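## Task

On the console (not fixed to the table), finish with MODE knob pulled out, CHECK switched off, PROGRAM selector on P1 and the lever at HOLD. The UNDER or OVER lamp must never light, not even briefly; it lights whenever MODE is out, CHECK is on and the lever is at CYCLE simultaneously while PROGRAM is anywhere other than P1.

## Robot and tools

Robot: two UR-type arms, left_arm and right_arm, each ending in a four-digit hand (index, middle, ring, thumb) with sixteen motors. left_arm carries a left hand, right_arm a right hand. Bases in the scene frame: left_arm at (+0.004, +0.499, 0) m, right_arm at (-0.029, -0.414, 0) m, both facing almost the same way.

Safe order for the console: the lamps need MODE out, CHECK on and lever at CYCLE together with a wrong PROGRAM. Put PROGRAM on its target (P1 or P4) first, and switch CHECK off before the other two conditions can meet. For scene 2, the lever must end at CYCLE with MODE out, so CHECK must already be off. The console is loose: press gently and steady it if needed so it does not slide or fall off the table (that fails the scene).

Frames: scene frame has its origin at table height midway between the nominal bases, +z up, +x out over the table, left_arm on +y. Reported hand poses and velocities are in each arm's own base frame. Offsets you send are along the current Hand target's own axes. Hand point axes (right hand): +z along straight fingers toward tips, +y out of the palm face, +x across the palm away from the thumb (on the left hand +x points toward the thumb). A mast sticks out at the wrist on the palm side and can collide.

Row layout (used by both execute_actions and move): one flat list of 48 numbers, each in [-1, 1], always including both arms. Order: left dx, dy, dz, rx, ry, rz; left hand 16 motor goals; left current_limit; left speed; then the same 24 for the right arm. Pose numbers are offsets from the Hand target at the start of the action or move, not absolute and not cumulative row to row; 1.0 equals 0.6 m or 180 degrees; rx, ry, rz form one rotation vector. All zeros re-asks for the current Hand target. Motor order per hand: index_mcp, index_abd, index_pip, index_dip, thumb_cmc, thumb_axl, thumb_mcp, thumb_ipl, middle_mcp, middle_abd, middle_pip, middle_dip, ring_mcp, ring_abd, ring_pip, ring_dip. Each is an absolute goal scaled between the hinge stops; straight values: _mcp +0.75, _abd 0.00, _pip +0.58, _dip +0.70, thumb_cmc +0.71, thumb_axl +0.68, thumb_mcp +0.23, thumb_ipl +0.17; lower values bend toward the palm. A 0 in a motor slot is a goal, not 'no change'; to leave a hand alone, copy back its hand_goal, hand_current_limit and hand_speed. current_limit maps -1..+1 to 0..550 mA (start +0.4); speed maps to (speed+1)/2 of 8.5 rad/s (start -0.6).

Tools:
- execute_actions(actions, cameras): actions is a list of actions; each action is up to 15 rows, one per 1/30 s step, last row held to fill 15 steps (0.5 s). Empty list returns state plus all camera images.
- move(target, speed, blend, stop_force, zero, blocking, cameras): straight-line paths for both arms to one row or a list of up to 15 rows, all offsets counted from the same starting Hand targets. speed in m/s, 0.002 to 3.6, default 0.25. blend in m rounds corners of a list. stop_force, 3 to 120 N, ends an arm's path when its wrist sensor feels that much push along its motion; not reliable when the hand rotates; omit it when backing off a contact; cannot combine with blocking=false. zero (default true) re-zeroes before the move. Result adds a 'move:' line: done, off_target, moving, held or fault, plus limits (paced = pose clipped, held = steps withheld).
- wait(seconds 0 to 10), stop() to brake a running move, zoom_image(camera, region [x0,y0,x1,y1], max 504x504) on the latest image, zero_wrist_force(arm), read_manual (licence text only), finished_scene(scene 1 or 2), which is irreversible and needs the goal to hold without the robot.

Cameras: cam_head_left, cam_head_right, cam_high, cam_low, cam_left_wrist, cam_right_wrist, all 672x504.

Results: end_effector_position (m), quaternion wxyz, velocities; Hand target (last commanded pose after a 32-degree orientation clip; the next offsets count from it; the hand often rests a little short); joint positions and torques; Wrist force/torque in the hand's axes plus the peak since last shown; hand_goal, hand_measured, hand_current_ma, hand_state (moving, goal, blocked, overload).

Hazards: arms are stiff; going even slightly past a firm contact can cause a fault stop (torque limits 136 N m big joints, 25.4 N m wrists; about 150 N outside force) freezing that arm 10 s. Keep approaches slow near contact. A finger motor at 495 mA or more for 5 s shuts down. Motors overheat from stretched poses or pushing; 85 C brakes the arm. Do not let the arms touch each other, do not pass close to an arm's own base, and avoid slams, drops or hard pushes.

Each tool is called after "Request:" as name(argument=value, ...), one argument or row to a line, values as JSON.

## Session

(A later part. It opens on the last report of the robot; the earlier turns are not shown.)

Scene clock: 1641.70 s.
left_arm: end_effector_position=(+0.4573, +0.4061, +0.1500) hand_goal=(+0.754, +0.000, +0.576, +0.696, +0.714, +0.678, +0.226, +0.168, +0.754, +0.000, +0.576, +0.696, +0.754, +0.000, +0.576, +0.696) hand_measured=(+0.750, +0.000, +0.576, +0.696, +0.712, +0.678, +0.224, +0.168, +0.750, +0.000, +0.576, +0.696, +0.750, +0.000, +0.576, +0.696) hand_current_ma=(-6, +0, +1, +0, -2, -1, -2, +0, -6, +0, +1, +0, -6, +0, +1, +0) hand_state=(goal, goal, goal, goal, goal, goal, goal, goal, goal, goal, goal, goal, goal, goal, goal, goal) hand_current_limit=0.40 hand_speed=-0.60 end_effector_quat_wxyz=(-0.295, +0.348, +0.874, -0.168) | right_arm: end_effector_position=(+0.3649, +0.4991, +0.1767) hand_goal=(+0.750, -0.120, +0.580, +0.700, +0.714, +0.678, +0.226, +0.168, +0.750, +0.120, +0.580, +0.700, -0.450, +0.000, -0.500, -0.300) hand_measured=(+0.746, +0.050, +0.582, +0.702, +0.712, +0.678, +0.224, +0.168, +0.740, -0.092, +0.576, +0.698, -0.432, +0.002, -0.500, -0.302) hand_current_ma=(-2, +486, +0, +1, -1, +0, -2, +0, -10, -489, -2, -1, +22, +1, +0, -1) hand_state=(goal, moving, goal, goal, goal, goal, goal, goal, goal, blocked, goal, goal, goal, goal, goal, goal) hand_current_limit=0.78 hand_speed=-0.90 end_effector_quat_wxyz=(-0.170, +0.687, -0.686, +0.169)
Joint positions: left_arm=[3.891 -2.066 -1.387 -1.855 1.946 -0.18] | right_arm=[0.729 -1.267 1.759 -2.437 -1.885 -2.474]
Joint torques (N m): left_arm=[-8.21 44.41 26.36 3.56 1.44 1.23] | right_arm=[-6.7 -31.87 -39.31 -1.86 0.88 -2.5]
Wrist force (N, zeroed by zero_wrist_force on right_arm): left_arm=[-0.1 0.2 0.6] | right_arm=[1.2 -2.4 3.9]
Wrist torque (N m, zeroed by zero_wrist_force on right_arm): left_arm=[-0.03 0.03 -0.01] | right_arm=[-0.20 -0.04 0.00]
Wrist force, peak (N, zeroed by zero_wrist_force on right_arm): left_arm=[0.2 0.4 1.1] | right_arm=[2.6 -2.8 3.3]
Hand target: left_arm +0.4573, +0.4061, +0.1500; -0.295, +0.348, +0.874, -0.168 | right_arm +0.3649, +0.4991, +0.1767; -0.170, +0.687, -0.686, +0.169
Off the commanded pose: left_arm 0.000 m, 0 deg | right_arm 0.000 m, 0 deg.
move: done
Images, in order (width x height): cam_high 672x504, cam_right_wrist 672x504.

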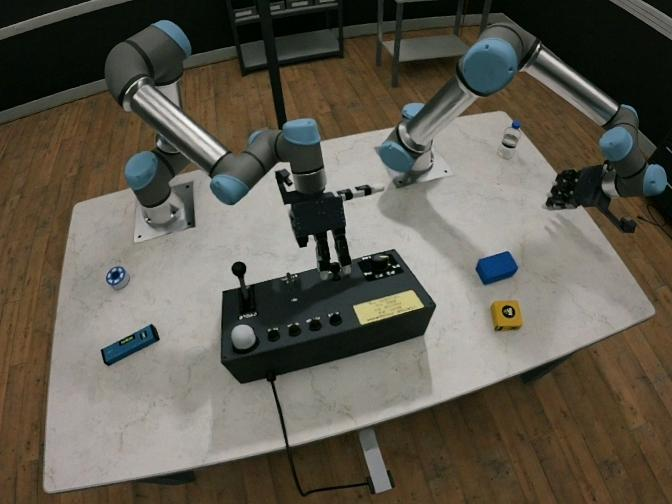

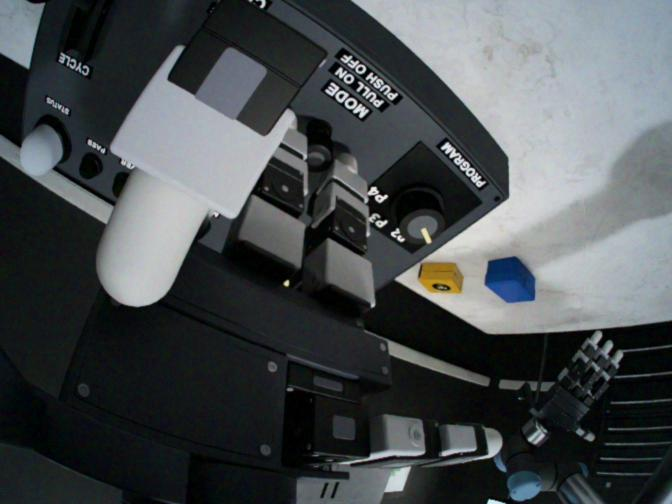

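Request:
move(
  target=[
    [0,0,0,0,0,0,0.754,0,0.576,0.696,0.714,0.678,0.226,0.168,0.754,0,0.576,0.696,0.754,0,0.576,0.696,0.4,-0.6,0.0025,0,0,0,0,0,0.75,0.12,0.58,0.70,0.714,0.678,0.226,0.168,0.75,-0.12,0.58,0.70,-0.45,0,-0.5,-0.3,0.78,-0.8],
    [0,0,0,0,0,0,0.754,0,0.576,0.696,0.714,0.678,0.226,0.168,0.754,0,0.576,0.696,0.754,0,0.576,0.696,0.4,-0.6,0.0025,0,-0.0117,0,0,0,0.75,0.12,0.58,0.70,0.714,0.678,0.226,0.168,0.75,-0.12,0.58,0.70,-0.45,0,-0.5,-0.3,0.78,-0.8],
    [0,0,0,0,0,0,0.754,0,0.576,0.696,0.714,0.678,0.226,0.168,0.754,0,0.576,0.696,0.754,0,0.576,0.696,0.4,-0.6,0.0025,0,-0.0117,0,0,0,0.75,-0.2,0.58,0.70,0.714,0.678,0.226,0.168,0.75,0.2,0.58,0.70,-0.45,0,-0.5,-0.3,0.5,-0.9],
  ],
  speed=0.03,
  cameras=["cam_high","cam_right_wrist"],
)

Request:
zoom_image(
  camera="cam_high",
  region=[312, 250, 362, 290],
)

Request:
zoom_image(
  camera="cam_right_wrist",
  region=[280, 100, 380, 180],
)

Scene clock: 1708.87 s.
left_arm: end_effector_position=(+0.4573, +0.4061, +0.1500) hand_goal=(+0.754, +0.000, +0.576, +0.696, +0.714, +0.678, +0.226, +0.168, +0.754, +0.000, +0.576, +0.696, +0.754, +0.000, +0.576, +0.696) hand_measured=(+0.750, +0.000, +0.576, +0.696, +0.712, +0.678, +0.224, +0.168, +0.750, +0.000, +0.576, +0.696, +0.750, +0.000, +0.576, +0.696) hand_current_ma=(-6, +0, +1, +0, -2, -1, -2, +0, -6, +0, +1, +0, -6, +0, +1, +0) hand_state=(goal, goal, goal, goal, goal, goal, goal, goal, goal, goal, goal, goal, goal, goal, goal, goal) hand_current_limit=0.40 hand_speed=-0.60 end_effector_quat_wxyz=(-0.295, +0.348, +0.874, -0.168) | right_arm: end_effector_position=(+0.3616, +0.4976, +0.1829) hand_goal=(+0.750, -0.200, +0.580, +0.700, +0.714, +0.678, +0.226, +0.168, +0.750, +0.200, +0.580, +0.700, -0.450, +0.000, -0.500, -0.300) hand_measured=(+0.746, +0.064, +0.580, +0.702, +0.712, +0.678, +0.224, +0.168, +0.740, -0.062, +0.576, +0.698, -0.432, +0.002, -0.500, -0.302) hand_current_ma=(-2, +411, +0, +1, -1, +0, -2, +0, -10, -411, -2, -1, +22, +1, +0, -1) hand_state=(goal, blocked, goal, goal, goal, goal, goal, goal, goal, blocked, goal, goal, goal, goal, goal, goal) hand_current_limit=0.50 hand_speed=-0.90 end_effector_quat_wxyz=(-0.170, +0.687, -0.686, +0.169)
Joint positions: left_arm=[3.891 -2.066 -1.387 -1.855 1.946 -0.18] | right_arm=[0.731 -1.281 1.759 -2.424 -1.886 -2.472]
Joint torques (N m): left_arm=[-7.6 43.81 25.45 3.69 1.53 0.99] | right_arm=[8.99 -45.72 -38.32 -0.77 -1.9 1.98]
Wrist force (N, zeroed by zero_wrist_force on right_arm): left_arm=[-0.1 0.1 0.9] | right_arm=[0.7 -2.8 3.2]
Wrist torque (N m, zeroed by zero_wrist_force on right_arm): left_arm=[-0.07 0.04 0.00] | right_arm=[-0.20 -0.07 -0.18]
Wrist force, peak (N, zeroed by zero_wrist_force on right_arm): left_arm=[0.3 0.4 1.0] | right_arm=[1.3 -2.8 3.9]
Hand target: left_arm +0.4573, +0.4061, +0.1500; -0.295, +0.348, +0.874, -0.168 | right_arm +0.3616, +0.4976, +0.1829; -0.170, +0.687, -0.686, +0.169
Off the commanded pose: left_arm 0.000 m, 0 deg | right_arm 0.000 m, 0 deg.
move: done
Images, in order (width x height): cam_high 672x504, cam_right_wrist 672x504.

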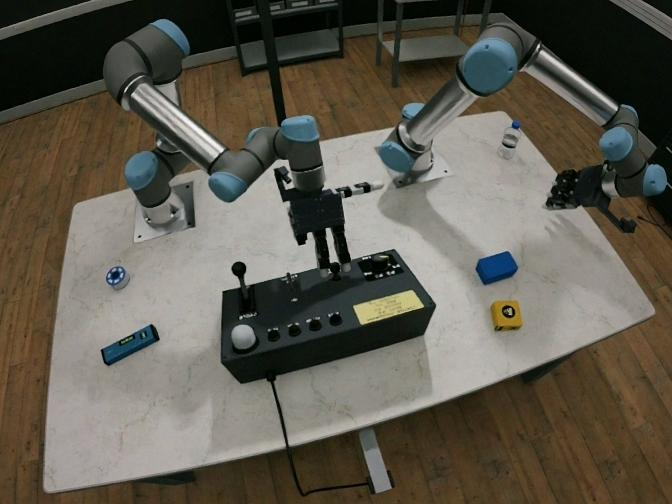

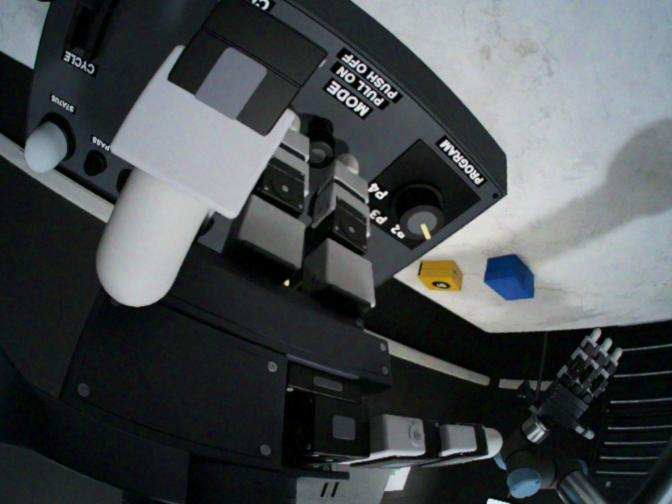

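Scaled by 10.080 from the camera's 672x504 image, which has a finer 960x720 frame.

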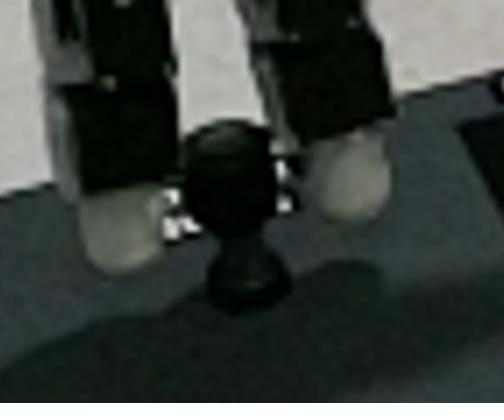

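Scaled by 5.040 from the camera's 672x504 image, which has a finer 960x720 frame.

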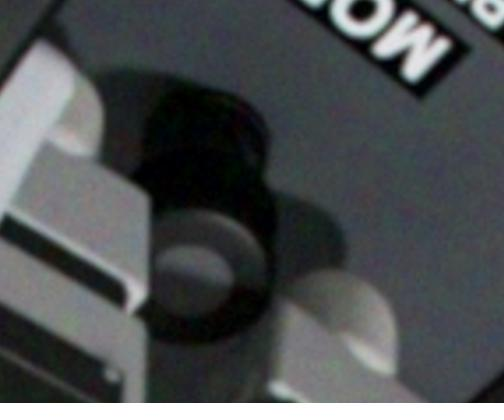

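Request:
move(
  target=[
    [0,0,0,0,0,0,0.754,0,0.576,0.696,0.714,0.678,0.226,0.168,0.754,0,0.576,0.696,0.754,0,0.576,0.696,0.4,-0.6,0,0,0,0,0,0,0.75,-0.3,0.58,0.70,0.714,0.678,0.226,0.168,0.75,0.3,0.58,0.70,-0.45,0,-0.5,-0.3,0.78,-0.9],
    [0,0,0,0,0,0,0.754,0,0.576,0.696,0.714,0.678,0.226,0.168,0.754,0,0.576,0.696,0.754,0,0.576,0.696,0.4,-0.6,0,0,-0.02,0,0,0,0.75,-0.3,0.58,0.70,0.714,0.678,0.226,0.168,0.75,0.3,0.58,0.70,-0.45,0,-0.5,-0.3,0.78,-0.9],
  ],
  speed=0.01,
  cameras=["cam_high","cam_right_wrist"],
)

Request:
zoom_image(
  camera="cam_high",
  region=[312, 250, 362, 290],
)

Scene clock: 1792.73 s.
left_arm: end_effector_position=(+0.4573, +0.4061, +0.1500) hand_goal=(+0.754, +0.000, +0.576, +0.696, +0.714, +0.678, +0.226, +0.168, +0.754, +0.000, +0.576, +0.696, +0.754, +0.000, +0.576, +0.696) hand_measured=(+0.750, +0.000, +0.576, +0.696, +0.712, +0.678, +0.224, +0.168, +0.750, +0.000, +0.576, +0.696, +0.750, +0.000, +0.576, +0.696) hand_current_ma=(-6, +0, +1, +0, -2, -1, -2, +0, -6, +0, +1, +0, -6, +0, +1, +0) hand_state=(goal, goal, goal, goal, goal, goal, goal, goal, goal, goal, goal, goal, goal, goal, goal, goal) hand_current_limit=0.40 hand_speed=-0.60 end_effector_quat_wxyz=(-0.295, +0.348, +0.874, -0.168) | right_arm: end_effector_position=(+0.3561, +0.4976, +0.1935) hand_goal=(+0.750, -0.300, +0.580, +0.700, +0.714, +0.678, +0.226, +0.168, +0.750, +0.300, +0.580, +0.700, -0.450, +0.000, -0.500, -0.300) hand_measured=(+0.754, -0.014, +0.584, +0.702, +0.712, +0.678, +0.222, +0.168, +0.748, +0.014, +0.580, +0.700, -0.432, +0.002, -0.500, -0.302) hand_current_ma=(+3, +489, +2, +1, -1, +0, -2, +0, -1, -489, +0, +0, +22, +1, +0, -1) hand_state=(goal, blocked, goal, goal, goal, goal, goal, goal, goal, blocked, goal, goal, goal, goal, goal, goal) hand_current_limit=0.78 hand_speed=-0.90 end_effector_quat_wxyz=(-0.170, +0.687, -0.686, +0.169)
Joint positions: left_arm=[3.891 -2.066 -1.387 -1.855 1.946 -0.18] | right_arm=[0.737 -1.3 1.754 -2.397 -1.888 -2.466]
Joint torques (N m): left_arm=[-5.96 45.01 25.44 3.68 1.42 1.24] | right_arm=[10.74 -48.21 -40.85 -0.97 -1.69 2.29]
Wrist force (N, zeroed by zero_wrist_force on right_arm): left_arm=[0.2 0.3 0.9] | right_arm=[0.5 -3.5 7.5]
Wrist torque (N m, zeroed by zero_wrist_force on right_arm): left_arm=[-0.04 -0.01 0.02] | right_arm=[-0.45 -0.04 -0.20]
Wrist force, peak (N, zeroed by zero_wrist_force on right_arm): left_arm=[0.1 0.4 1.1] | right_arm=[0.8 -3.2 8.4]
Hand target: left_arm +0.4573, +0.4061, +0.1500; -0.295, +0.348, +0.874, -0.168 | right_arm +0.3560, +0.4976, +0.1935; -0.170, +0.687, -0.686, +0.169
Off the commanded pose: left_arm 0.000 m, 0 deg | right_arm 0.000 m, 0 deg.
move: done
Images, in order (width x height): cam_high 672x504, cam_right_wrist 672x504.

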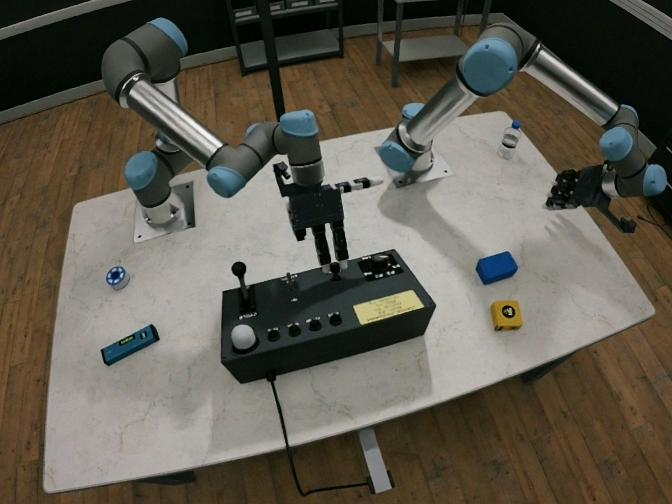

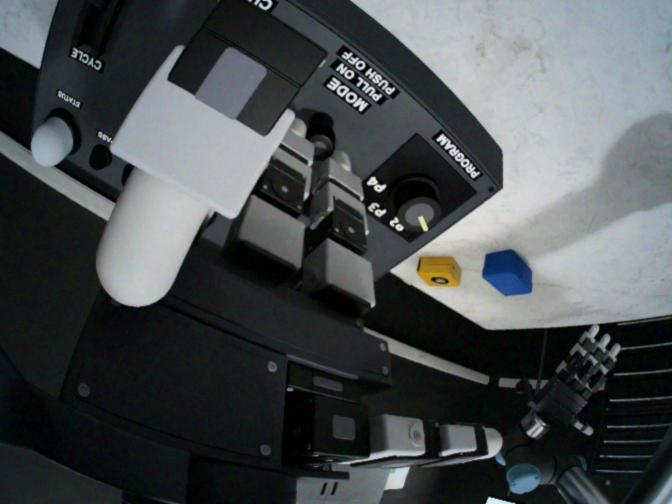

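Scaled by 10.080 from the camera's 672x504 image, which has a finer 960x720 frame.

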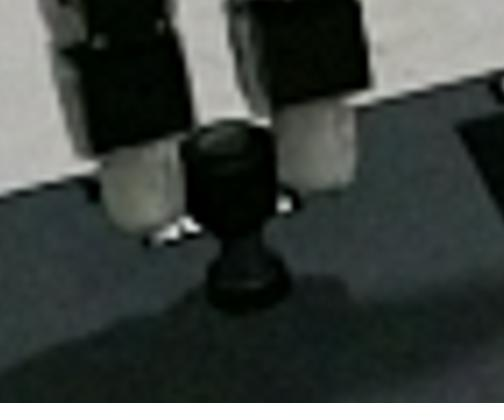

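Request:
move(
  target=[0,0,0,0,0,0,0.754,0,0.576,0.696,0.714,0.678,0.226,0.168,0.754,0,0.576,0.696,0.754,0,0.576,0.696,0.4,-0.6,0,0,-0.0067,0,0,0,0.75,-0.3,0.58,0.70,0.714,0.678,0.226,0.168,0.75,0.3,0.58,0.70,-0.45,0,-0.5,-0.3,0.78,-0.9],
  speed=0.01,
  cameras=["cam_high"],
)

Request:
zoom_image(
  camera="cam_high",
  region=[312, 250, 362, 290],
)

Scene clock: 1803.00 s.
left_arm: end_effector_position=(+0.4573, +0.4061, +0.1500) hand_goal=(+0.754, +0.000, +0.576, +0.696, +0.714, +0.678, +0.226, +0.168, +0.754, +0.000, +0.576, +0.696, +0.754, +0.000, +0.576, +0.696) hand_measured=(+0.750, +0.000, +0.576, +0.696, +0.712, +0.678, +0.224, +0.168, +0.750, +0.000, +0.576, +0.696, +0.750, +0.000, +0.576, +0.696) hand_current_ma=(-6, +0, +1, +0, -2, -1, -2, +0, -6, +0, +1, +0, -6, +0, +1, +0) hand_state=(goal, goal, goal, goal, goal, goal, goal, goal, goal, goal, goal, goal, goal, goal, goal, goal) hand_current_limit=0.40 hand_speed=-0.60 end_effector_quat_wxyz=(-0.295, +0.348, +0.874, -0.168) | right_arm: end_effector_position=(+0.3542, +0.4976, +0.1970) hand_goal=(+0.750, -0.300, +0.580, +0.700, +0.714, +0.678, +0.226, +0.168, +0.750, +0.300, +0.580, +0.700, -0.450, +0.000, -0.500, -0.300) hand_measured=(+0.758, -0.018, +0.586, +0.704, +0.712, +0.678, +0.222, +0.168, +0.750, +0.016, +0.580, +0.700, -0.432, +0.002, -0.500, -0.302) hand_current_ma=(+5, +489, +4, +2, -1, +0, -2, +0, +0, -489, +0, +0, +22, +1, +0, -1) hand_state=(goal, blocked, goal, goal, goal, goal, goal, goal, goal, blocked, goal, goal, goal, goal, goal, goal) hand_current_limit=0.78 hand_speed=-0.90 end_effector_quat_wxyz=(-0.170, +0.687, -0.686, +0.169)
Joint positions: left_arm=[3.891 -2.066 -1.387 -1.855 1.946 -0.18] | right_arm=[0.739 -1.306 1.751 -2.388 -1.889 -2.464]
Joint torques (N m): left_arm=[-7.01 45.27 27.01 3.58 1.31 1.25] | right_arm=[10.09 -46.41 -41.89 -0.95 -1.39 2.39]
Wrist force (N, zeroed by zero_wrist_force on right_arm): left_arm=[0.2 0.4 0.9] | right_arm=[0.8 -4.0 6.8]
Wrist torque (N m, zeroed by zero_wrist_force on right_arm): left_arm=[-0.02 0.00 0.01] | right_arm=[-0.40 -0.07 -0.18]
Wrist force, peak (N, zeroed by zero_wrist_force on right_arm): left_arm=[-0.1 0.3 1.1] | right_arm=[0.7 -3.6 7.9]
Hand target: left_arm +0.4573, +0.4061, +0.1500; -0.295, +0.348, +0.874, -0.168 | right_arm +0.3542, +0.4976, +0.1971; -0.170, +0.687, -0.686, +0.169
Off the commanded pose: left_arm 0.000 m, 0 deg | right_arm 0.000 m, 0 deg.
move: done
Images, in order (width x height): cam_high 672x504.

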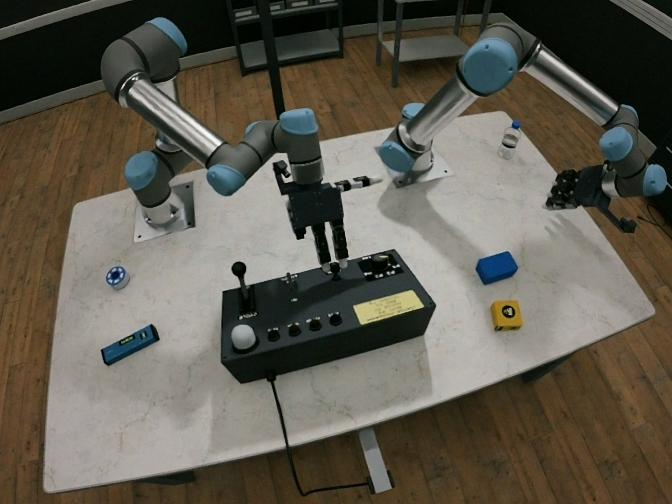

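Scaled by 10.080 from the camera's 672x504 image, which has a finer 960x720 frame.

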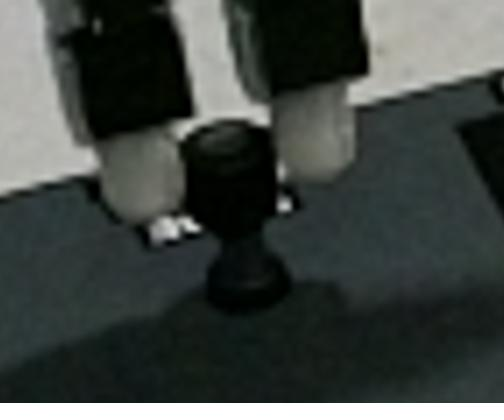

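Request:
move(
  target=[
    [0,0,0,0,0,0,0.754,0,0.576,0.696,0.714,0.678,0.226,0.168,0.754,0,0.576,0.696,0.754,0,0.576,0.696,0.4,-0.6,0,0,0,0,0,0,0.75,0.12,0.58,0.70,0.714,0.678,0.226,0.168,0.75,-0.12,0.58,0.70,-0.45,0,-0.5,-0.3,0.78,-0.8],
    [0,0,0,0,0,0,0.754,0,0.576,0.696,0.714,0.678,0.226,0.168,0.754,0,0.576,0.696,0.754,0,0.576,0.696,0.4,-0.6,0,0,-0.25,0,0,0,0.75,0.12,0.58,0.70,0.714,0.678,0.226,0.168,0.75,-0.12,0.58,0.70,-0.45,0,-0.5,-0.3,0.78,-0.8],
  ],
  speed=[0.02,0.12],
)

Request:
move(
  target=[
    [0,0,0,0,0,0,0.754,0,0.576,0.696,0.714,0.678,0.226,0.168,0.754,0,0.576,0.696,0.754,0,0.576,0.696,0.4,-0.6,0,0,0,0,0,0.5,1,0,1,1,0.714,0.678,0.226,0.168,-0.45,0,-0.5,-0.3,-0.45,0,-0.5,-0.3,0.78,-0.5],
    [0,0,0,0,0,0,0.754,0,0.576,0.696,0.714,0.678,0.226,0.168,0.754,0,0.576,0.696,0.754,0,0.576,0.696,0.4,-0.6,0,0,0,0,0,1,1,0,1,1,0.714,0.678,0.226,0.168,-0.45,0,-0.5,-0.3,-0.45,0,-0.5,-0.3,0.78,-0.5],
  ],
  speed=0.3,
  cameras=["cam_high","cam_right_wrist","cam_head_left"],
)

Scene clock: 1859.63 s.
left_arm: end_effector_position=(+0.4573, +0.4061, +0.1500) hand_goal=(+0.754, +0.000, +0.576, +0.696, +0.714, +0.678, +0.226, +0.168, +0.754, +0.000, +0.576, +0.696, +0.754, +0.000, +0.576, +0.696) hand_measured=(+0.750, +0.000, +0.576, +0.696, +0.712, +0.678, +0.224, +0.168, +0.750, +0.000, +0.576, +0.696, +0.750, +0.000, +0.576, +0.696) hand_current_ma=(-6, +0, +1, +0, -2, -1, -2, +0, -6, +0, +1, +0, -6, +0, +1, +0) hand_state=(goal, goal, goal, goal, goal, goal, goal, goal, goal, goal, goal, goal, goal, goal, goal, goal) hand_current_limit=0.40 hand_speed=-0.60 end_effector_quat_wxyz=(-0.295, +0.348, +0.874, -0.168) | right_arm: end_effector_position=(+0.2844, +0.4973, +0.3298) hand_goal=(+0.750, +0.120, +0.580, +0.700, +0.714, +0.678, +0.226, +0.168, +0.750, -0.120, +0.580, +0.700, -0.450, +0.000, -0.500, -0.300) hand_measured=(+0.748, +0.116, +0.582, +0.702, +0.712, +0.678, +0.222, +0.168, +0.748, -0.116, +0.582, +0.700, -0.432, +0.002, -0.500, -0.302) hand_current_ma=(-1, -1, +0, +1, -1, +0, -2, +0, -1, +1, +0, +0, +22, +1, +0, -1) hand_state=(goal, goal, goal, goal, goal, goal, goal, goal, goal, goal, goal, goal, goal, goal, goal, goal) hand_current_limit=0.78 hand_speed=-0.80 end_effector_quat_wxyz=(-0.170, +0.687, -0.686, +0.169)
Joint positions: left_arm=[3.891 -2.066 -1.387 -1.855 1.946 -0.18] | right_arm=[0.831 -1.483 1.602 -2.032 -1.921 -2.373]
Joint torques (N m): left_arm=[-7.52 44.88 26.01 3.61 1.22 1.21] | right_arm=[10.87 -37.65 -40.67 -0.6 -1.86 2.02]
Wrist force (N, zeroed by zero_wrist_force on right_arm): left_arm=[0.0 0.2 0.9] | right_arm=[1.0 -2.2 0.8]
Wrist torque (N m, zeroed by zero_wrist_force on right_arm): left_arm=[-0.05 0.02 0.01] | right_arm=[0.03 -0.12 -0.12]
Wrist force, peak (N, zeroed by zero_wrist_force on right_arm): left_arm=[0.2 0.3 1.2] | right_arm=[0.9 -3.9 7.0]
Hand target: left_arm +0.4573, +0.4061, +0.1500; -0.295, +0.348, +0.874, -0.168 | right_arm +0.2843, +0.4973, +0.3298; -0.170, +0.687, -0.686, +0.169
Off the commanded pose: left_arm 0.000 m, 0 deg | right_arm 0.000 m, 0 deg.
move: done

Scene clock: 1866.20 s.
left_arm: end_effector_position=(+0.4573, +0.4061, +0.1500) hand_goal=(+0.754, +0.000, +0.576, +0.696, +0.714, +0.678, +0.226, +0.168, +0.754, +0.000, +0.576, +0.696, +0.754, +0.000, +0.576, +0.696) hand_measured=(+0.750, +0.000, +0.576, +0.696, +0.712, +0.678, +0.224, +0.168, +0.750, +0.000, +0.576, +0.696, +0.750, +0.000, +0.576, +0.696) hand_current_ma=(-6, +0, +1, +0, -2, -1, -2, +0, -6, +0, +1, +0, -6, +0, +1, +0) hand_state=(goal, goal, goal, goal, goal, goal, goal, goal, goal, goal, goal, goal, goal, goal, goal, goal) hand_current_limit=0.40 hand_speed=-0.60 end_effector_quat_wxyz=(-0.295, +0.348, +0.874, -0.168) | right_arm: end_effector_position=(+0.2843, +0.4973, +0.3298) hand_goal=(+1.000, +0.000, +1.000, +1.000, +0.714, +0.678, +0.226, +0.168, -0.450, +0.000, -0.500, -0.300, -0.450, +0.000, -0.500, -0.300) hand_measured=(+0.996, +0.000, +0.994, +0.996, +0.716, +0.678, +0.222, +0.168, -0.436, -0.002, -0.498, -0.298, -0.432, +0.002, -0.500, -0.302) hand_current_ma=(-2, +0, -3, -2, +1, +0, -2, +0, +16, -1, +1, +1, +22, +1, +0, -1) hand_state=(goal, goal, goal, goal, goal, goal, goal, goal, goal, goal, goal, goal, goal, goal, goal, goal) hand_current_limit=0.78 hand_speed=-0.50 end_effector_quat_wxyz=(+0.169, +0.686, +0.687, +0.170)
Joint positions: left_arm=[3.891 -2.066 -1.387 -1.855 1.946 -0.18] | right_arm=[1.122 -1.476 1.772 -2.093 -2.003 1.071]
Joint torques (N m): left_arm=[-9.22 44.05 25.75 3.66 1.56 1.1] | right_arm=[8.82 -20.82 -39.05 -0.5 -2.17 2.2]
Wrist force (N, zeroed by zero_wrist_force on right_arm): left_arm=[-0.1 0.4 0.9] | right_arm=[1.0 1.7 -0.4]
Wrist torque (N m, zeroed by zero_wrist_force on right_arm): left_arm=[-0.03 0.03 -0.01] | right_arm=[0.07 -0.09 0.02]
Wrist force, peak (N, zeroed by zero_wrist_force on right_arm): left_arm=[0.1 0.3 1.2] | right_arm=[0.2 -2.8 0.6]
Hand target: left_arm +0.4573, +0.4061, +0.1500; -0.295, +0.348, +0.874, -0.168 | right_arm +0.2843, +0.4973, +0.3298; +0.169, +0.686, +0.687, +0.170
Off the commanded pose: left_arm 0.000 m, 0 deg | right_arm 0.000 m, 0 deg.
move: done
Images, in order (width x height): cam_head_left 672x504, cam_high 672x504, cam_right_wrist 672x504.

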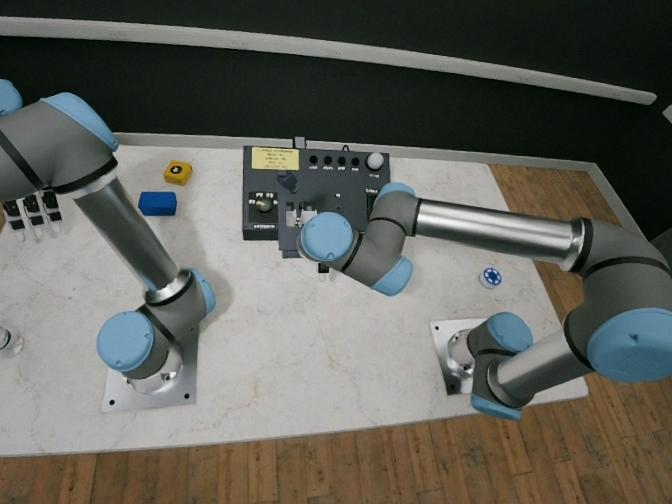

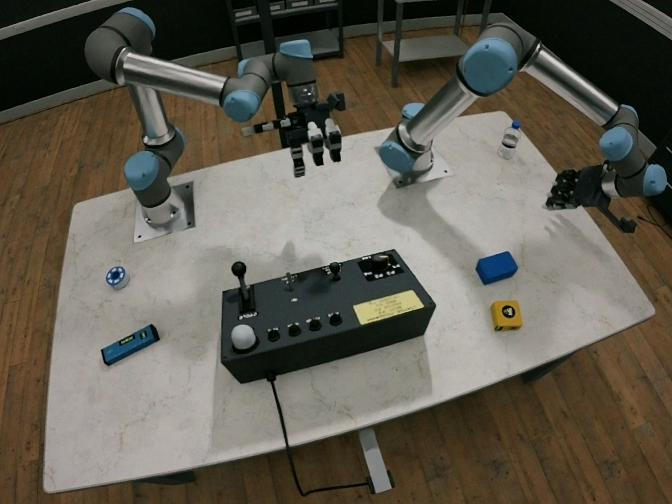

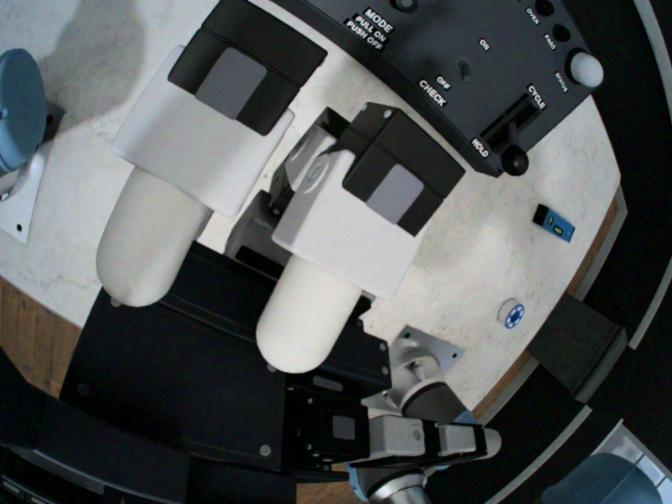

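Request:
move(
  target=[0,0,0,0,0,0,0.754,0,0.576,0.696,0.714,0.678,0.226,0.168,0.754,0,0.576,0.696,0.754,0,0.576,0.696,0.4,-0.6,0.0383,0.017,-0.0477,-0.4444,0,0,1,0,1,1,0.714,0.678,0.226,0.168,-0.45,0,-0.5,-0.3,-0.45,0,-0.5,-0.3,0.78,-0.5],
  speed=0.15,
  cameras=["cam_high","cam_right_wrist","cam_low","cam_head_left"],
)

Scene clock: 1876.23 s.
left_arm: end_effector_position=(+0.4573, +0.4061, +0.1500) hand_goal=(+0.754, +0.000, +0.576, +0.696, +0.714, +0.678, +0.226, +0.168, +0.754, +0.000, +0.576, +0.696, +0.754, +0.000, +0.576, +0.696) hand_measured=(+0.750, +0.000, +0.576, +0.696, +0.712, +0.678, +0.224, +0.168, +0.750, +0.000, +0.576, +0.696, +0.750, +0.000, +0.576, +0.696) hand_current_ma=(-6, +0, +1, +0, -2, -1, -2, +0, -6, +0, +1, +0, -6, +0, +1, +0) hand_state=(goal, goal, goal, goal, goal, goal, goal, goal, goal, goal, goal, goal, goal, goal, goal, goal) hand_current_limit=0.40 hand_speed=-0.60 end_effector_quat_wxyz=(-0.295, +0.348, +0.874, -0.168) | right_arm: end_effector_position=(+0.2832, +0.5014, +0.3354) hand_goal=(+1.000, +0.000, +1.000, +1.000, +0.714, +0.678, +0.226, +0.168, -0.450, +0.000, -0.500, -0.300, -0.450, +0.000, -0.500, -0.300) hand_measured=(+1.000, +0.000, +0.996, +0.996, +0.718, +0.678, +0.222, +0.168, -0.438, -0.002, -0.498, -0.298, -0.436, +0.002, -0.500, -0.302) hand_current_ma=(+0, +0, -2, -2, +2, +0, -2, +0, +11, -1, +1, +1, +16, +1, +0, -1) hand_state=(goal, goal, goal, goal, goal, goal, goal, goal, goal, goal, goal, goal, goal, goal, goal, goal) hand_current_limit=0.78 hand_speed=-0.50 end_effector_quat_wxyz=(+0.257, +0.659, +0.659, +0.257)
Joint positions: left_arm=[3.891 -2.066 -1.387 -1.855 1.946 -0.18] | right_arm=[1.192 -1.424 1.866 -2.341 -2.25 1.075]
Joint torques (N m): left_arm=[-8.02 43.79 26.11 3.52 1.6 1.47] | right_arm=[-8.83 -38.73 -39.14 -0.49 0.08 2.16]
Wrist force (N, zeroed by zero_wrist_force on right_arm): left_arm=[0.0 0.3 0.7] | right_arm=[1.2 2.2 0.3]
Wrist torque (N m, zeroed by zero_wrist_force on right_arm): left_arm=[-0.02 0.02 0.00] | right_arm=[-0.07 -0.09 0.05]
Wrist force, peak (N, zeroed by zero_wrist_force on right_arm): left_arm=[0.0 0.1 1.2] | right_arm=[1.3 3.6 -0.3]
Hand target: left_arm +0.4573, +0.4061, +0.1500; -0.295, +0.348, +0.874, -0.168 | right_arm +0.2832, +0.5014, +0.3354; +0.257, +0.659, +0.659, +0.256 (not the last commanded pose)
Off the commanded pose: left_arm 0.000 m, 0 deg | right_arm 0.031 m, 65 deg.
move: held (right_arm; a check stopped the path); limits=held
pose unreachable (right arm): on one or more control steps of this call, first in action 0 (counted from 0), this arm could not follow its commanded pose, so it was not sent that pose on those steps. It may still have moved: this result reports where it is.
cause: moving toward the commanded pose would bring two parts of the arm too close to each other (joints 4 (wrist 1) to 6 (wrist 3) lie between them).
Images, in order (width x height): cam_head_left 672x504, cam_high 672x504, cam_low 672x504, cam_right_wrist 672x504.

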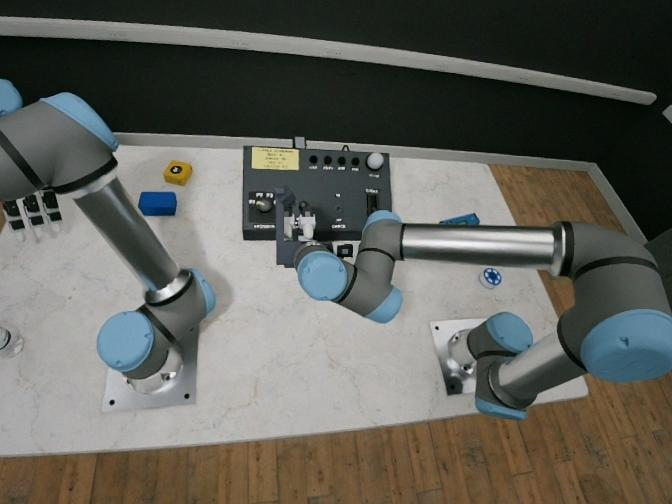

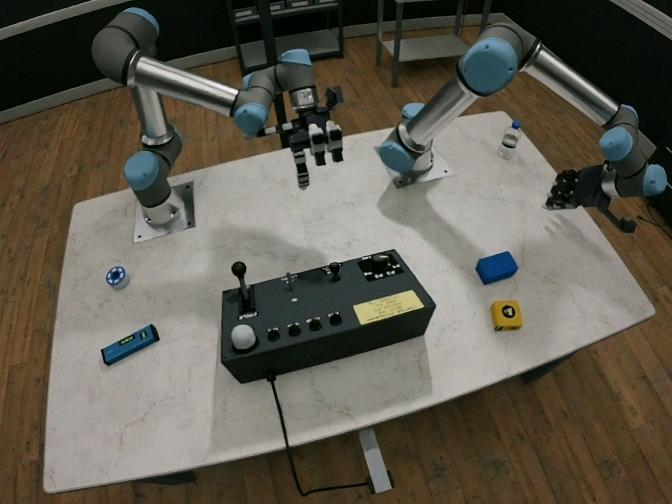

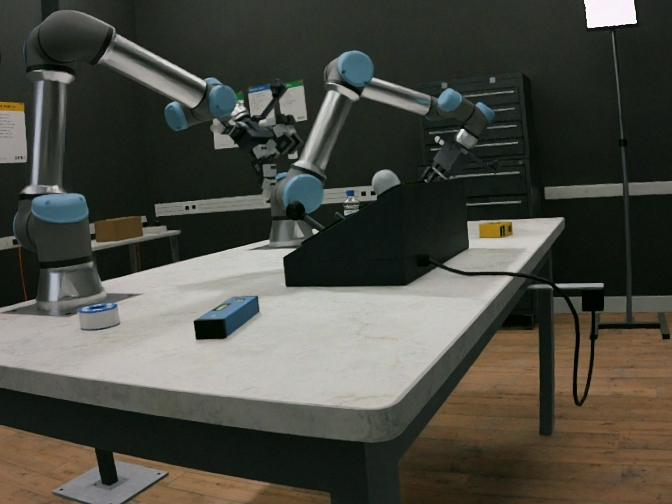

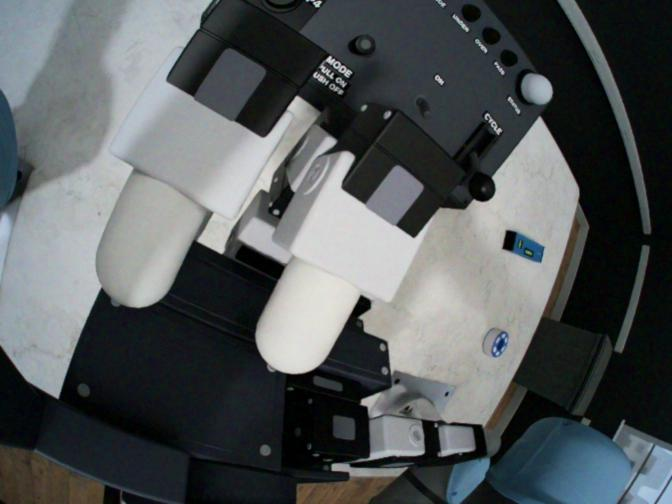

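Request:
move(
  target=[0,0,0,0,0,0,0.754,0,0.576,0.696,0.714,0.678,0.226,0.168,0.754,0,0.576,0.696,0.754,0,0.576,0.696,0.4,-0.6,-0.1185,0.0393,0.0257,-0.3273,0.2583,-0.2370,1,0,1,1,-0.4,0.678,0.226,0.168,-0.45,0,-0.5,-0.3,-0.45,0,-0.5,-0.3,0.78,-0.5],
  speed=0.2,
  cameras=["cam_high","cam_right_wrist","cam_low","cam_head_left"],
)

Scene clock: 1912.80 s.
left_arm: end_effector_position=(+0.4573, +0.4061, +0.1500) hand_goal=(+0.754, +0.000, +0.576, +0.696, +0.714, +0.678, +0.226, +0.168, +0.754, +0.000, +0.576, +0.696, +0.754, +0.000, +0.576, +0.696) hand_measured=(+0.750, +0.000, +0.576, +0.696, +0.712, +0.678, +0.224, +0.168, +0.750, +0.000, +0.576, +0.696, +0.750, +0.000, +0.576, +0.696) hand_current_ma=(-6, +0, +1, +0, -2, -1, -2, +0, -6, +0, +1, +0, -6, +0, +1, +0) hand_state=(goal, goal, goal, goal, goal, goal, goal, goal, goal, goal, goal, goal, goal, goal, goal, goal) hand_current_limit=0.40 hand_speed=-0.60 end_effector_quat_wxyz=(-0.295, +0.348, +0.874, -0.168) | right_arm: end_effector_position=(+0.2832, +0.5014, +0.3354) hand_goal=(+1.000, +0.000, +1.000, +1.000, -0.400, +0.678, +0.226, +0.168, -0.450, +0.000, -0.500, -0.300, -0.450, +0.000, -0.500, -0.300) hand_measured=(+1.000, +0.000, +0.996, +0.996, +0.502, +0.678, +0.188, +0.158, -0.438, -0.002, -0.498, -0.298, -0.436, +0.002, -0.500, -0.302) hand_current_ma=(+0, +0, -2, -2, +489, +0, -90, -12, +11, -1, +1, +1, +16, +1, +0, -1) hand_state=(goal, goal, goal, goal, blocked, goal, blocked, goal, goal, goal, goal, goal, goal, goal, goal, goal) hand_current_limit=0.78 hand_speed=-0.50 end_effector_quat_wxyz=(+0.257, +0.659, +0.659, +0.256)
Joint positions: left_arm=[3.891 -2.066 -1.387 -1.855 1.946 -0.18] | right_arm=[1.192 -1.424 1.866 -2.341 -2.25 1.075]
Joint torques (N m): left_arm=[-7.07 43.7 25.47 3.33 1.58 1.49] | right_arm=[-8.37 -27.81 -33.9 -0.45 -1.16 1.8]
Wrist force (N, zeroed by zero_wrist_force on right_arm): left_arm=[0.2 0.3 1.0] | right_arm=[2.1 -2.6 3.3]
Wrist torque (N m, zeroed by zero_wrist_force on right_arm): left_arm=[-0.04 0.00 0.02] | right_arm=[-0.65 0.17 0.54]
Wrist force, peak (N, zeroed by zero_wrist_force on right_arm): left_arm=[0.0 0.2 1.2] | right_arm=[2.1 -2.5 3.5]
Hand target: left_arm +0.4573, +0.4061, +0.1500; -0.295, +0.348, +0.874, -0.168 | right_arm +0.2832, +0.5014, +0.3354; +0.257, +0.659, +0.659, +0.256 (not the last commanded pose)
Off the commanded pose: left_arm 0.000 m, 0 deg | right_arm 0.076 m, 86 deg.
move: held (right_arm; a check stopped the path); limits=held
pose unreachable (right arm): on one or more control steps of this call, first in action 0 (counted from 0), this arm could not follow its commanded pose, so it was not sent that pose on those steps. It may still have moved: this result reports where it is.
cause: moving toward the commanded pose would bring two parts of the arm too close to each other (joints 4 (wrist 1) to 6 (wrist 3) lie between them).
Images, in order (width x height): cam_head_left 672x504, cam_high 672x504, cam_low 672x504, cam_right_wrist 672x504.

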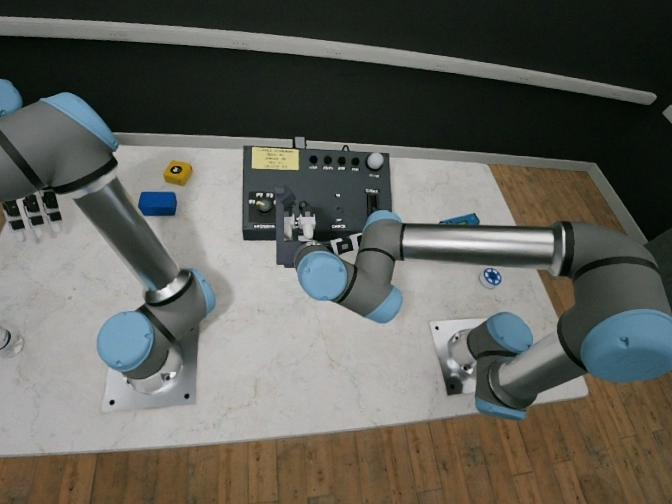

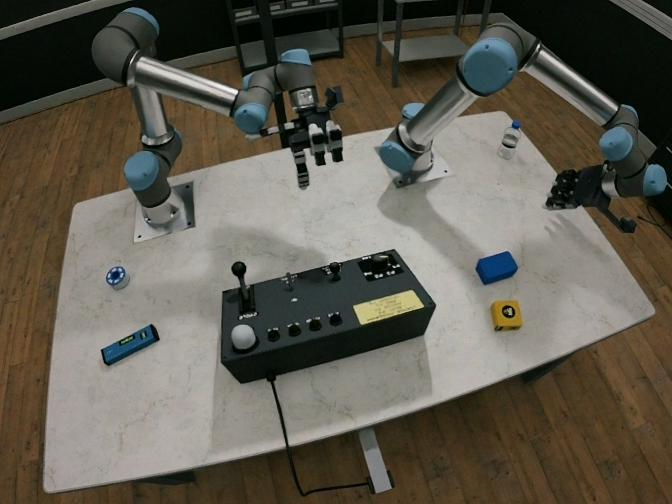

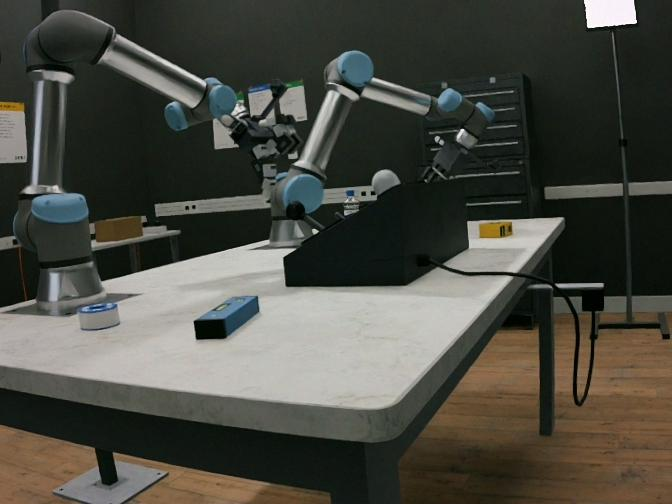

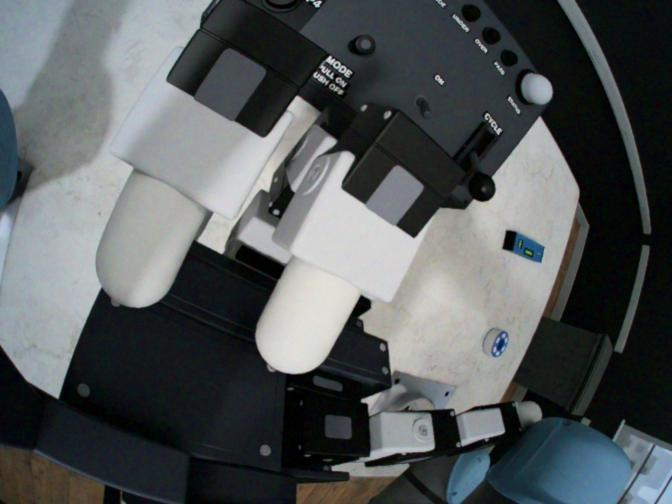

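Request:
move(
  target=[
    [0,0,0,0,0,0,0.754,0,0.576,0.696,0.714,0.678,0.226,0.168,0.754,0,0.576,0.696,0.754,0,0.576,0.696,0.4,-0.6,0,0,0,0,0,0,1,0,1,1,0.714,0.678,0.226,0.168,-0.45,0,-0.5,-0.3,-0.45,0,-0.5,-0.3,0.78,-0.5],
    [0,0,0,0,0,0,0.754,0,0.576,0.696,0.714,0.678,0.226,0.168,0.754,0,0.576,0.696,0.754,0,0.576,0.696,0.4,-0.6,-0.1185,0.0393,0.0257,0.0744,0.0436,-0.3313,1,0,1,1,0.714,0.678,0.226,0.168,-0.45,0,-0.5,-0.3,-0.45,0,-0.5,-0.3,0.78,-0.5],
  ],
  speed=0.2,
  cameras=["cam_high","cam_low"],
)

Scene clock: 1927.40 s.
left_arm: end_effector_position=(+0.4573, +0.4061, +0.1500) hand_goal=(+0.754, +0.000, +0.576, +0.696, +0.714, +0.678, +0.226, +0.168, +0.754, +0.000, +0.576, +0.696, +0.754, +0.000, +0.576, +0.696) hand_measured=(+0.750, +0.000, +0.576, +0.696, +0.712, +0.678, +0.224, +0.168, +0.750, +0.000, +0.576, +0.696, +0.750, +0.000, +0.576, +0.696) hand_current_ma=(-6, +0, +1, +0, -2, -1, -2, +0, -6, +0, +1, +0, -6, +0, +1, +0) hand_state=(goal, goal, goal, goal, goal, goal, goal, goal, goal, goal, goal, goal, goal, goal, goal, goal) hand_current_limit=0.40 hand_speed=-0.60 end_effector_quat_wxyz=(-0.295, +0.348, +0.874, -0.168) | right_arm: end_effector_position=(+0.2860, +0.4936, +0.3358) hand_goal=(+1.000, +0.000, +1.000, +1.000, +0.714, +0.678, +0.226, +0.168, -0.450, +0.000, -0.500, -0.300, -0.450, +0.000, -0.500, -0.300) hand_measured=(+1.000, +0.000, +0.996, +0.996, +0.718, +0.678, +0.216, +0.164, -0.438, -0.002, -0.498, -0.298, -0.436, +0.002, -0.500, -0.302) hand_current_ma=(+0, +0, -2, -2, +2, +0, -11, -2, +11, -1, +0, +1, +15, +1, +0, -1) hand_state=(goal, goal, goal, goal, goal, goal, goal, goal, goal, goal, goal, goal, goal, goal, goal, goal) hand_current_limit=0.78 hand_speed=-0.50 end_effector_quat_wxyz=(+0.258, +0.623, +0.699, +0.238)
Joint positions: left_arm=[3.891 -2.066 -1.387 -1.855 1.946 -0.18] | right_arm=[1.169 -1.471 1.91 -2.351 -2.214 0.94]
Joint torques (N m): left_arm=[-8.66 44.88 24.9 3.59 1.62 1.31] | right_arm=[8.48 -20.52 -38.23 -0.6 -2.31 2.01]
Wrist force (N, zeroed by zero_wrist_force on right_arm): left_arm=[-0.1 0.1 1.0] | right_arm=[0.9 2.3 0.2]
Wrist torque (N m, zeroed by zero_wrist_force on right_arm): left_arm=[-0.06 0.04 -0.01] | right_arm=[-0.05 -0.10 0.03]
Wrist force, peak (N, zeroed by zero_wrist_force on right_arm): left_arm=[-0.2 0.3 1.2] | right_arm=[2.0 -2.7 3.5]
Hand target: left_arm +0.4573, +0.4061, +0.1500; -0.295, +0.348, +0.874, -0.168 | right_arm +0.2860, +0.4936, +0.3358; +0.258, +0.623, +0.699, +0.238 (not the last commanded pose)
Off the commanded pose: left_arm 0.000 m, 0 deg | right_arm 0.068 m, 55 deg.
move: held (right_arm; a check stopped the path); path passed 1 of 2 targets; limits=held
pose unreachable (right arm): on one or more control steps of this call, first in action 0 (counted from 0), this arm could not follow its commanded pose, so it was not sent that pose on those steps. It may still have moved: this result reports where it is.
cause: moving toward the commanded pose would bring two parts of the arm too close to each other (joints 4 (wrist 1) to 6 (wrist 3) lie between them).
Images, in order (width x height): cam_high 672x504, cam_low 672x504.

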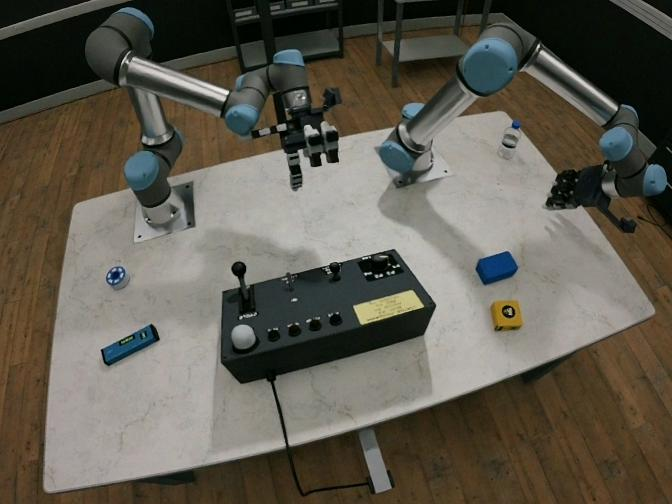

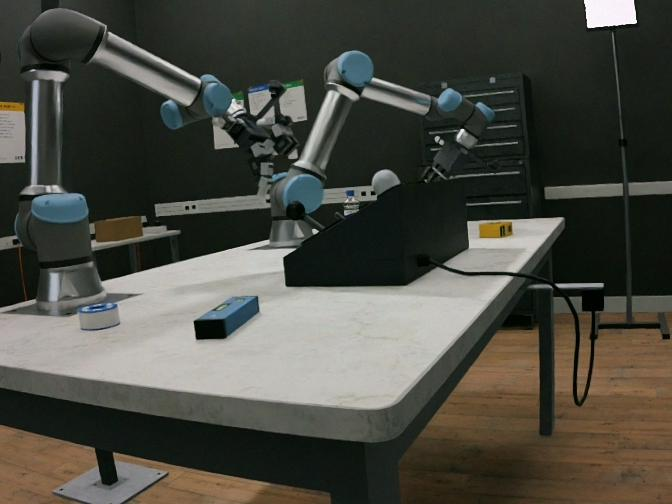

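Request:
move(
  target=[
    [0,0,0,0,0,0,0.754,0,0.576,0.696,0.714,0.678,0.226,0.168,0.754,0,0.576,0.696,0.754,0,0.576,0.696,0.4,-0.6,0,0,0,0.0747,0.0005,0.0356,1,0,1,1,0.714,0.678,0.226,0.168,-0.45,0,-0.5,-0.3,-0.45,0,-0.5,-0.3,0.78,-0.5],
    [0,0,0,0,0,0,0.754,0,0.576,0.696,0.714,0.678,0.226,0.168,0.754,0,0.576,0.696,0.754,0,0.576,0.696,0.4,-0.6,-0.1117,0.0458,-0.0042,0.0665,0.0391,-0.2961,1,0,1,1,0.714,0.678,0.226,0.168,-0.45,0,-0.5,-0.3,-0.45,0,-0.5,-0.3,0.78,-0.5],
  ],
  speed=0.2,
  cameras=["cam_high","cam_low"],
)

Scene clock: 1951.87 s.
left_arm: end_effector_position=(+0.4573, +0.4061, +0.1500) hand_goal=(+0.754, +0.000, +0.576, +0.696, +0.714, +0.678, +0.226, +0.168, +0.754, +0.000, +0.576, +0.696, +0.754, +0.000, +0.576, +0.696) hand_measured=(+0.750, +0.000, +0.576, +0.696, +0.712, +0.678, +0.224, +0.168, +0.750, +0.000, +0.576, +0.696, +0.750, +0.000, +0.576, +0.696) hand_current_ma=(-6, +0, +1, +0, -2, -1, -2, +0, -6, +0, +1, +0, -6, +0, +1, +0) hand_state=(goal, goal, goal, goal, goal, goal, goal, goal, goal, goal, goal, goal, goal, goal, goal, goal) hand_current_limit=0.40 hand_speed=-0.60 end_effector_quat_wxyz=(-0.295, +0.348, +0.874, -0.168) | right_arm: end_effector_position=(+0.3110, +0.4300, +0.3599) hand_goal=(+1.000, +0.000, +1.000, +1.000, +0.714, +0.678, +0.226, +0.168, -0.450, +0.000, -0.500, -0.300, -0.450, +0.000, -0.500, -0.300) hand_measured=(+1.000, +0.000, +0.996, +0.996, +0.718, +0.678, +0.216, +0.164, -0.438, -0.002, -0.498, -0.298, -0.436, +0.002, -0.500, -0.302) hand_current_ma=(+0, +0, -2, -2, +2, +0, -11, -2, +11, -1, +0, +1, +15, +1, +0, -1) hand_state=(goal, goal, goal, goal, goal, goal, goal, goal, goal, goal, goal, goal, goal, goal, goal, goal) hand_current_limit=0.78 hand_speed=-0.50 end_effector_quat_wxyz=(+0.231, +0.252, +0.938, +0.062)
Joint positions: left_arm=[3.891 -2.066 -1.387 -1.855 1.946 -0.18] | right_arm=[0.843 -1.822 2.009 -2.093 -1.925 -0.264]
Joint torques (N m): left_arm=[-7.83 44.93 24.68 3.58 1.53 1.33] | right_arm=[-10.28 -22.32 -12.9 -5.11 0.6 -2.46]
Wrist force (N, zeroed by zero_wrist_force on right_arm): left_arm=[0.0 0.3 1.0] | right_arm=[0.0 -0.2 0.1]
Wrist torque (N m, zeroed by zero_wrist_force on right_arm): left_arm=[-0.05 0.03 0.00] | right_arm=[-0.07 -0.29 0.06]
Wrist force, peak (N, zeroed by zero_wrist_force on right_arm): left_arm=[-0.2 0.7 1.1] | right_arm=[1.3 2.4 0.3]
Hand target: left_arm +0.4573, +0.4061, +0.1500; -0.295, +0.348, +0.874, -0.168 | right_arm +0.3110, +0.4300, +0.3599; +0.231, +0.252, +0.938, +0.062
Off the commanded pose: left_arm 0.000 m, 0 deg | right_arm 0.000 m, 0 deg.
move: done
Images, in order (width x height): cam_high 672x504, cam_low 672x504.

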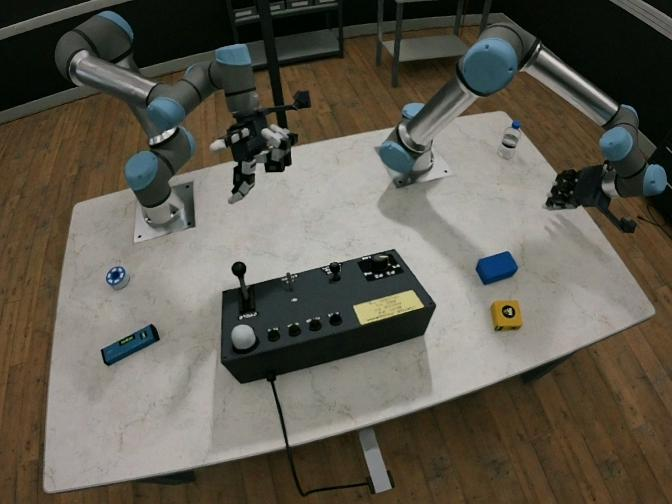

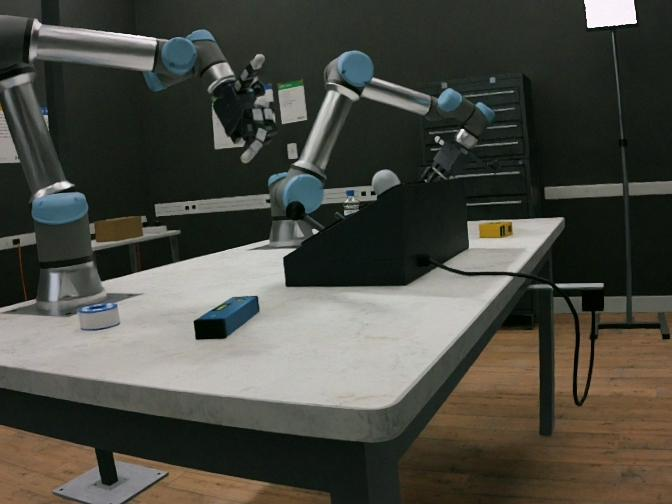

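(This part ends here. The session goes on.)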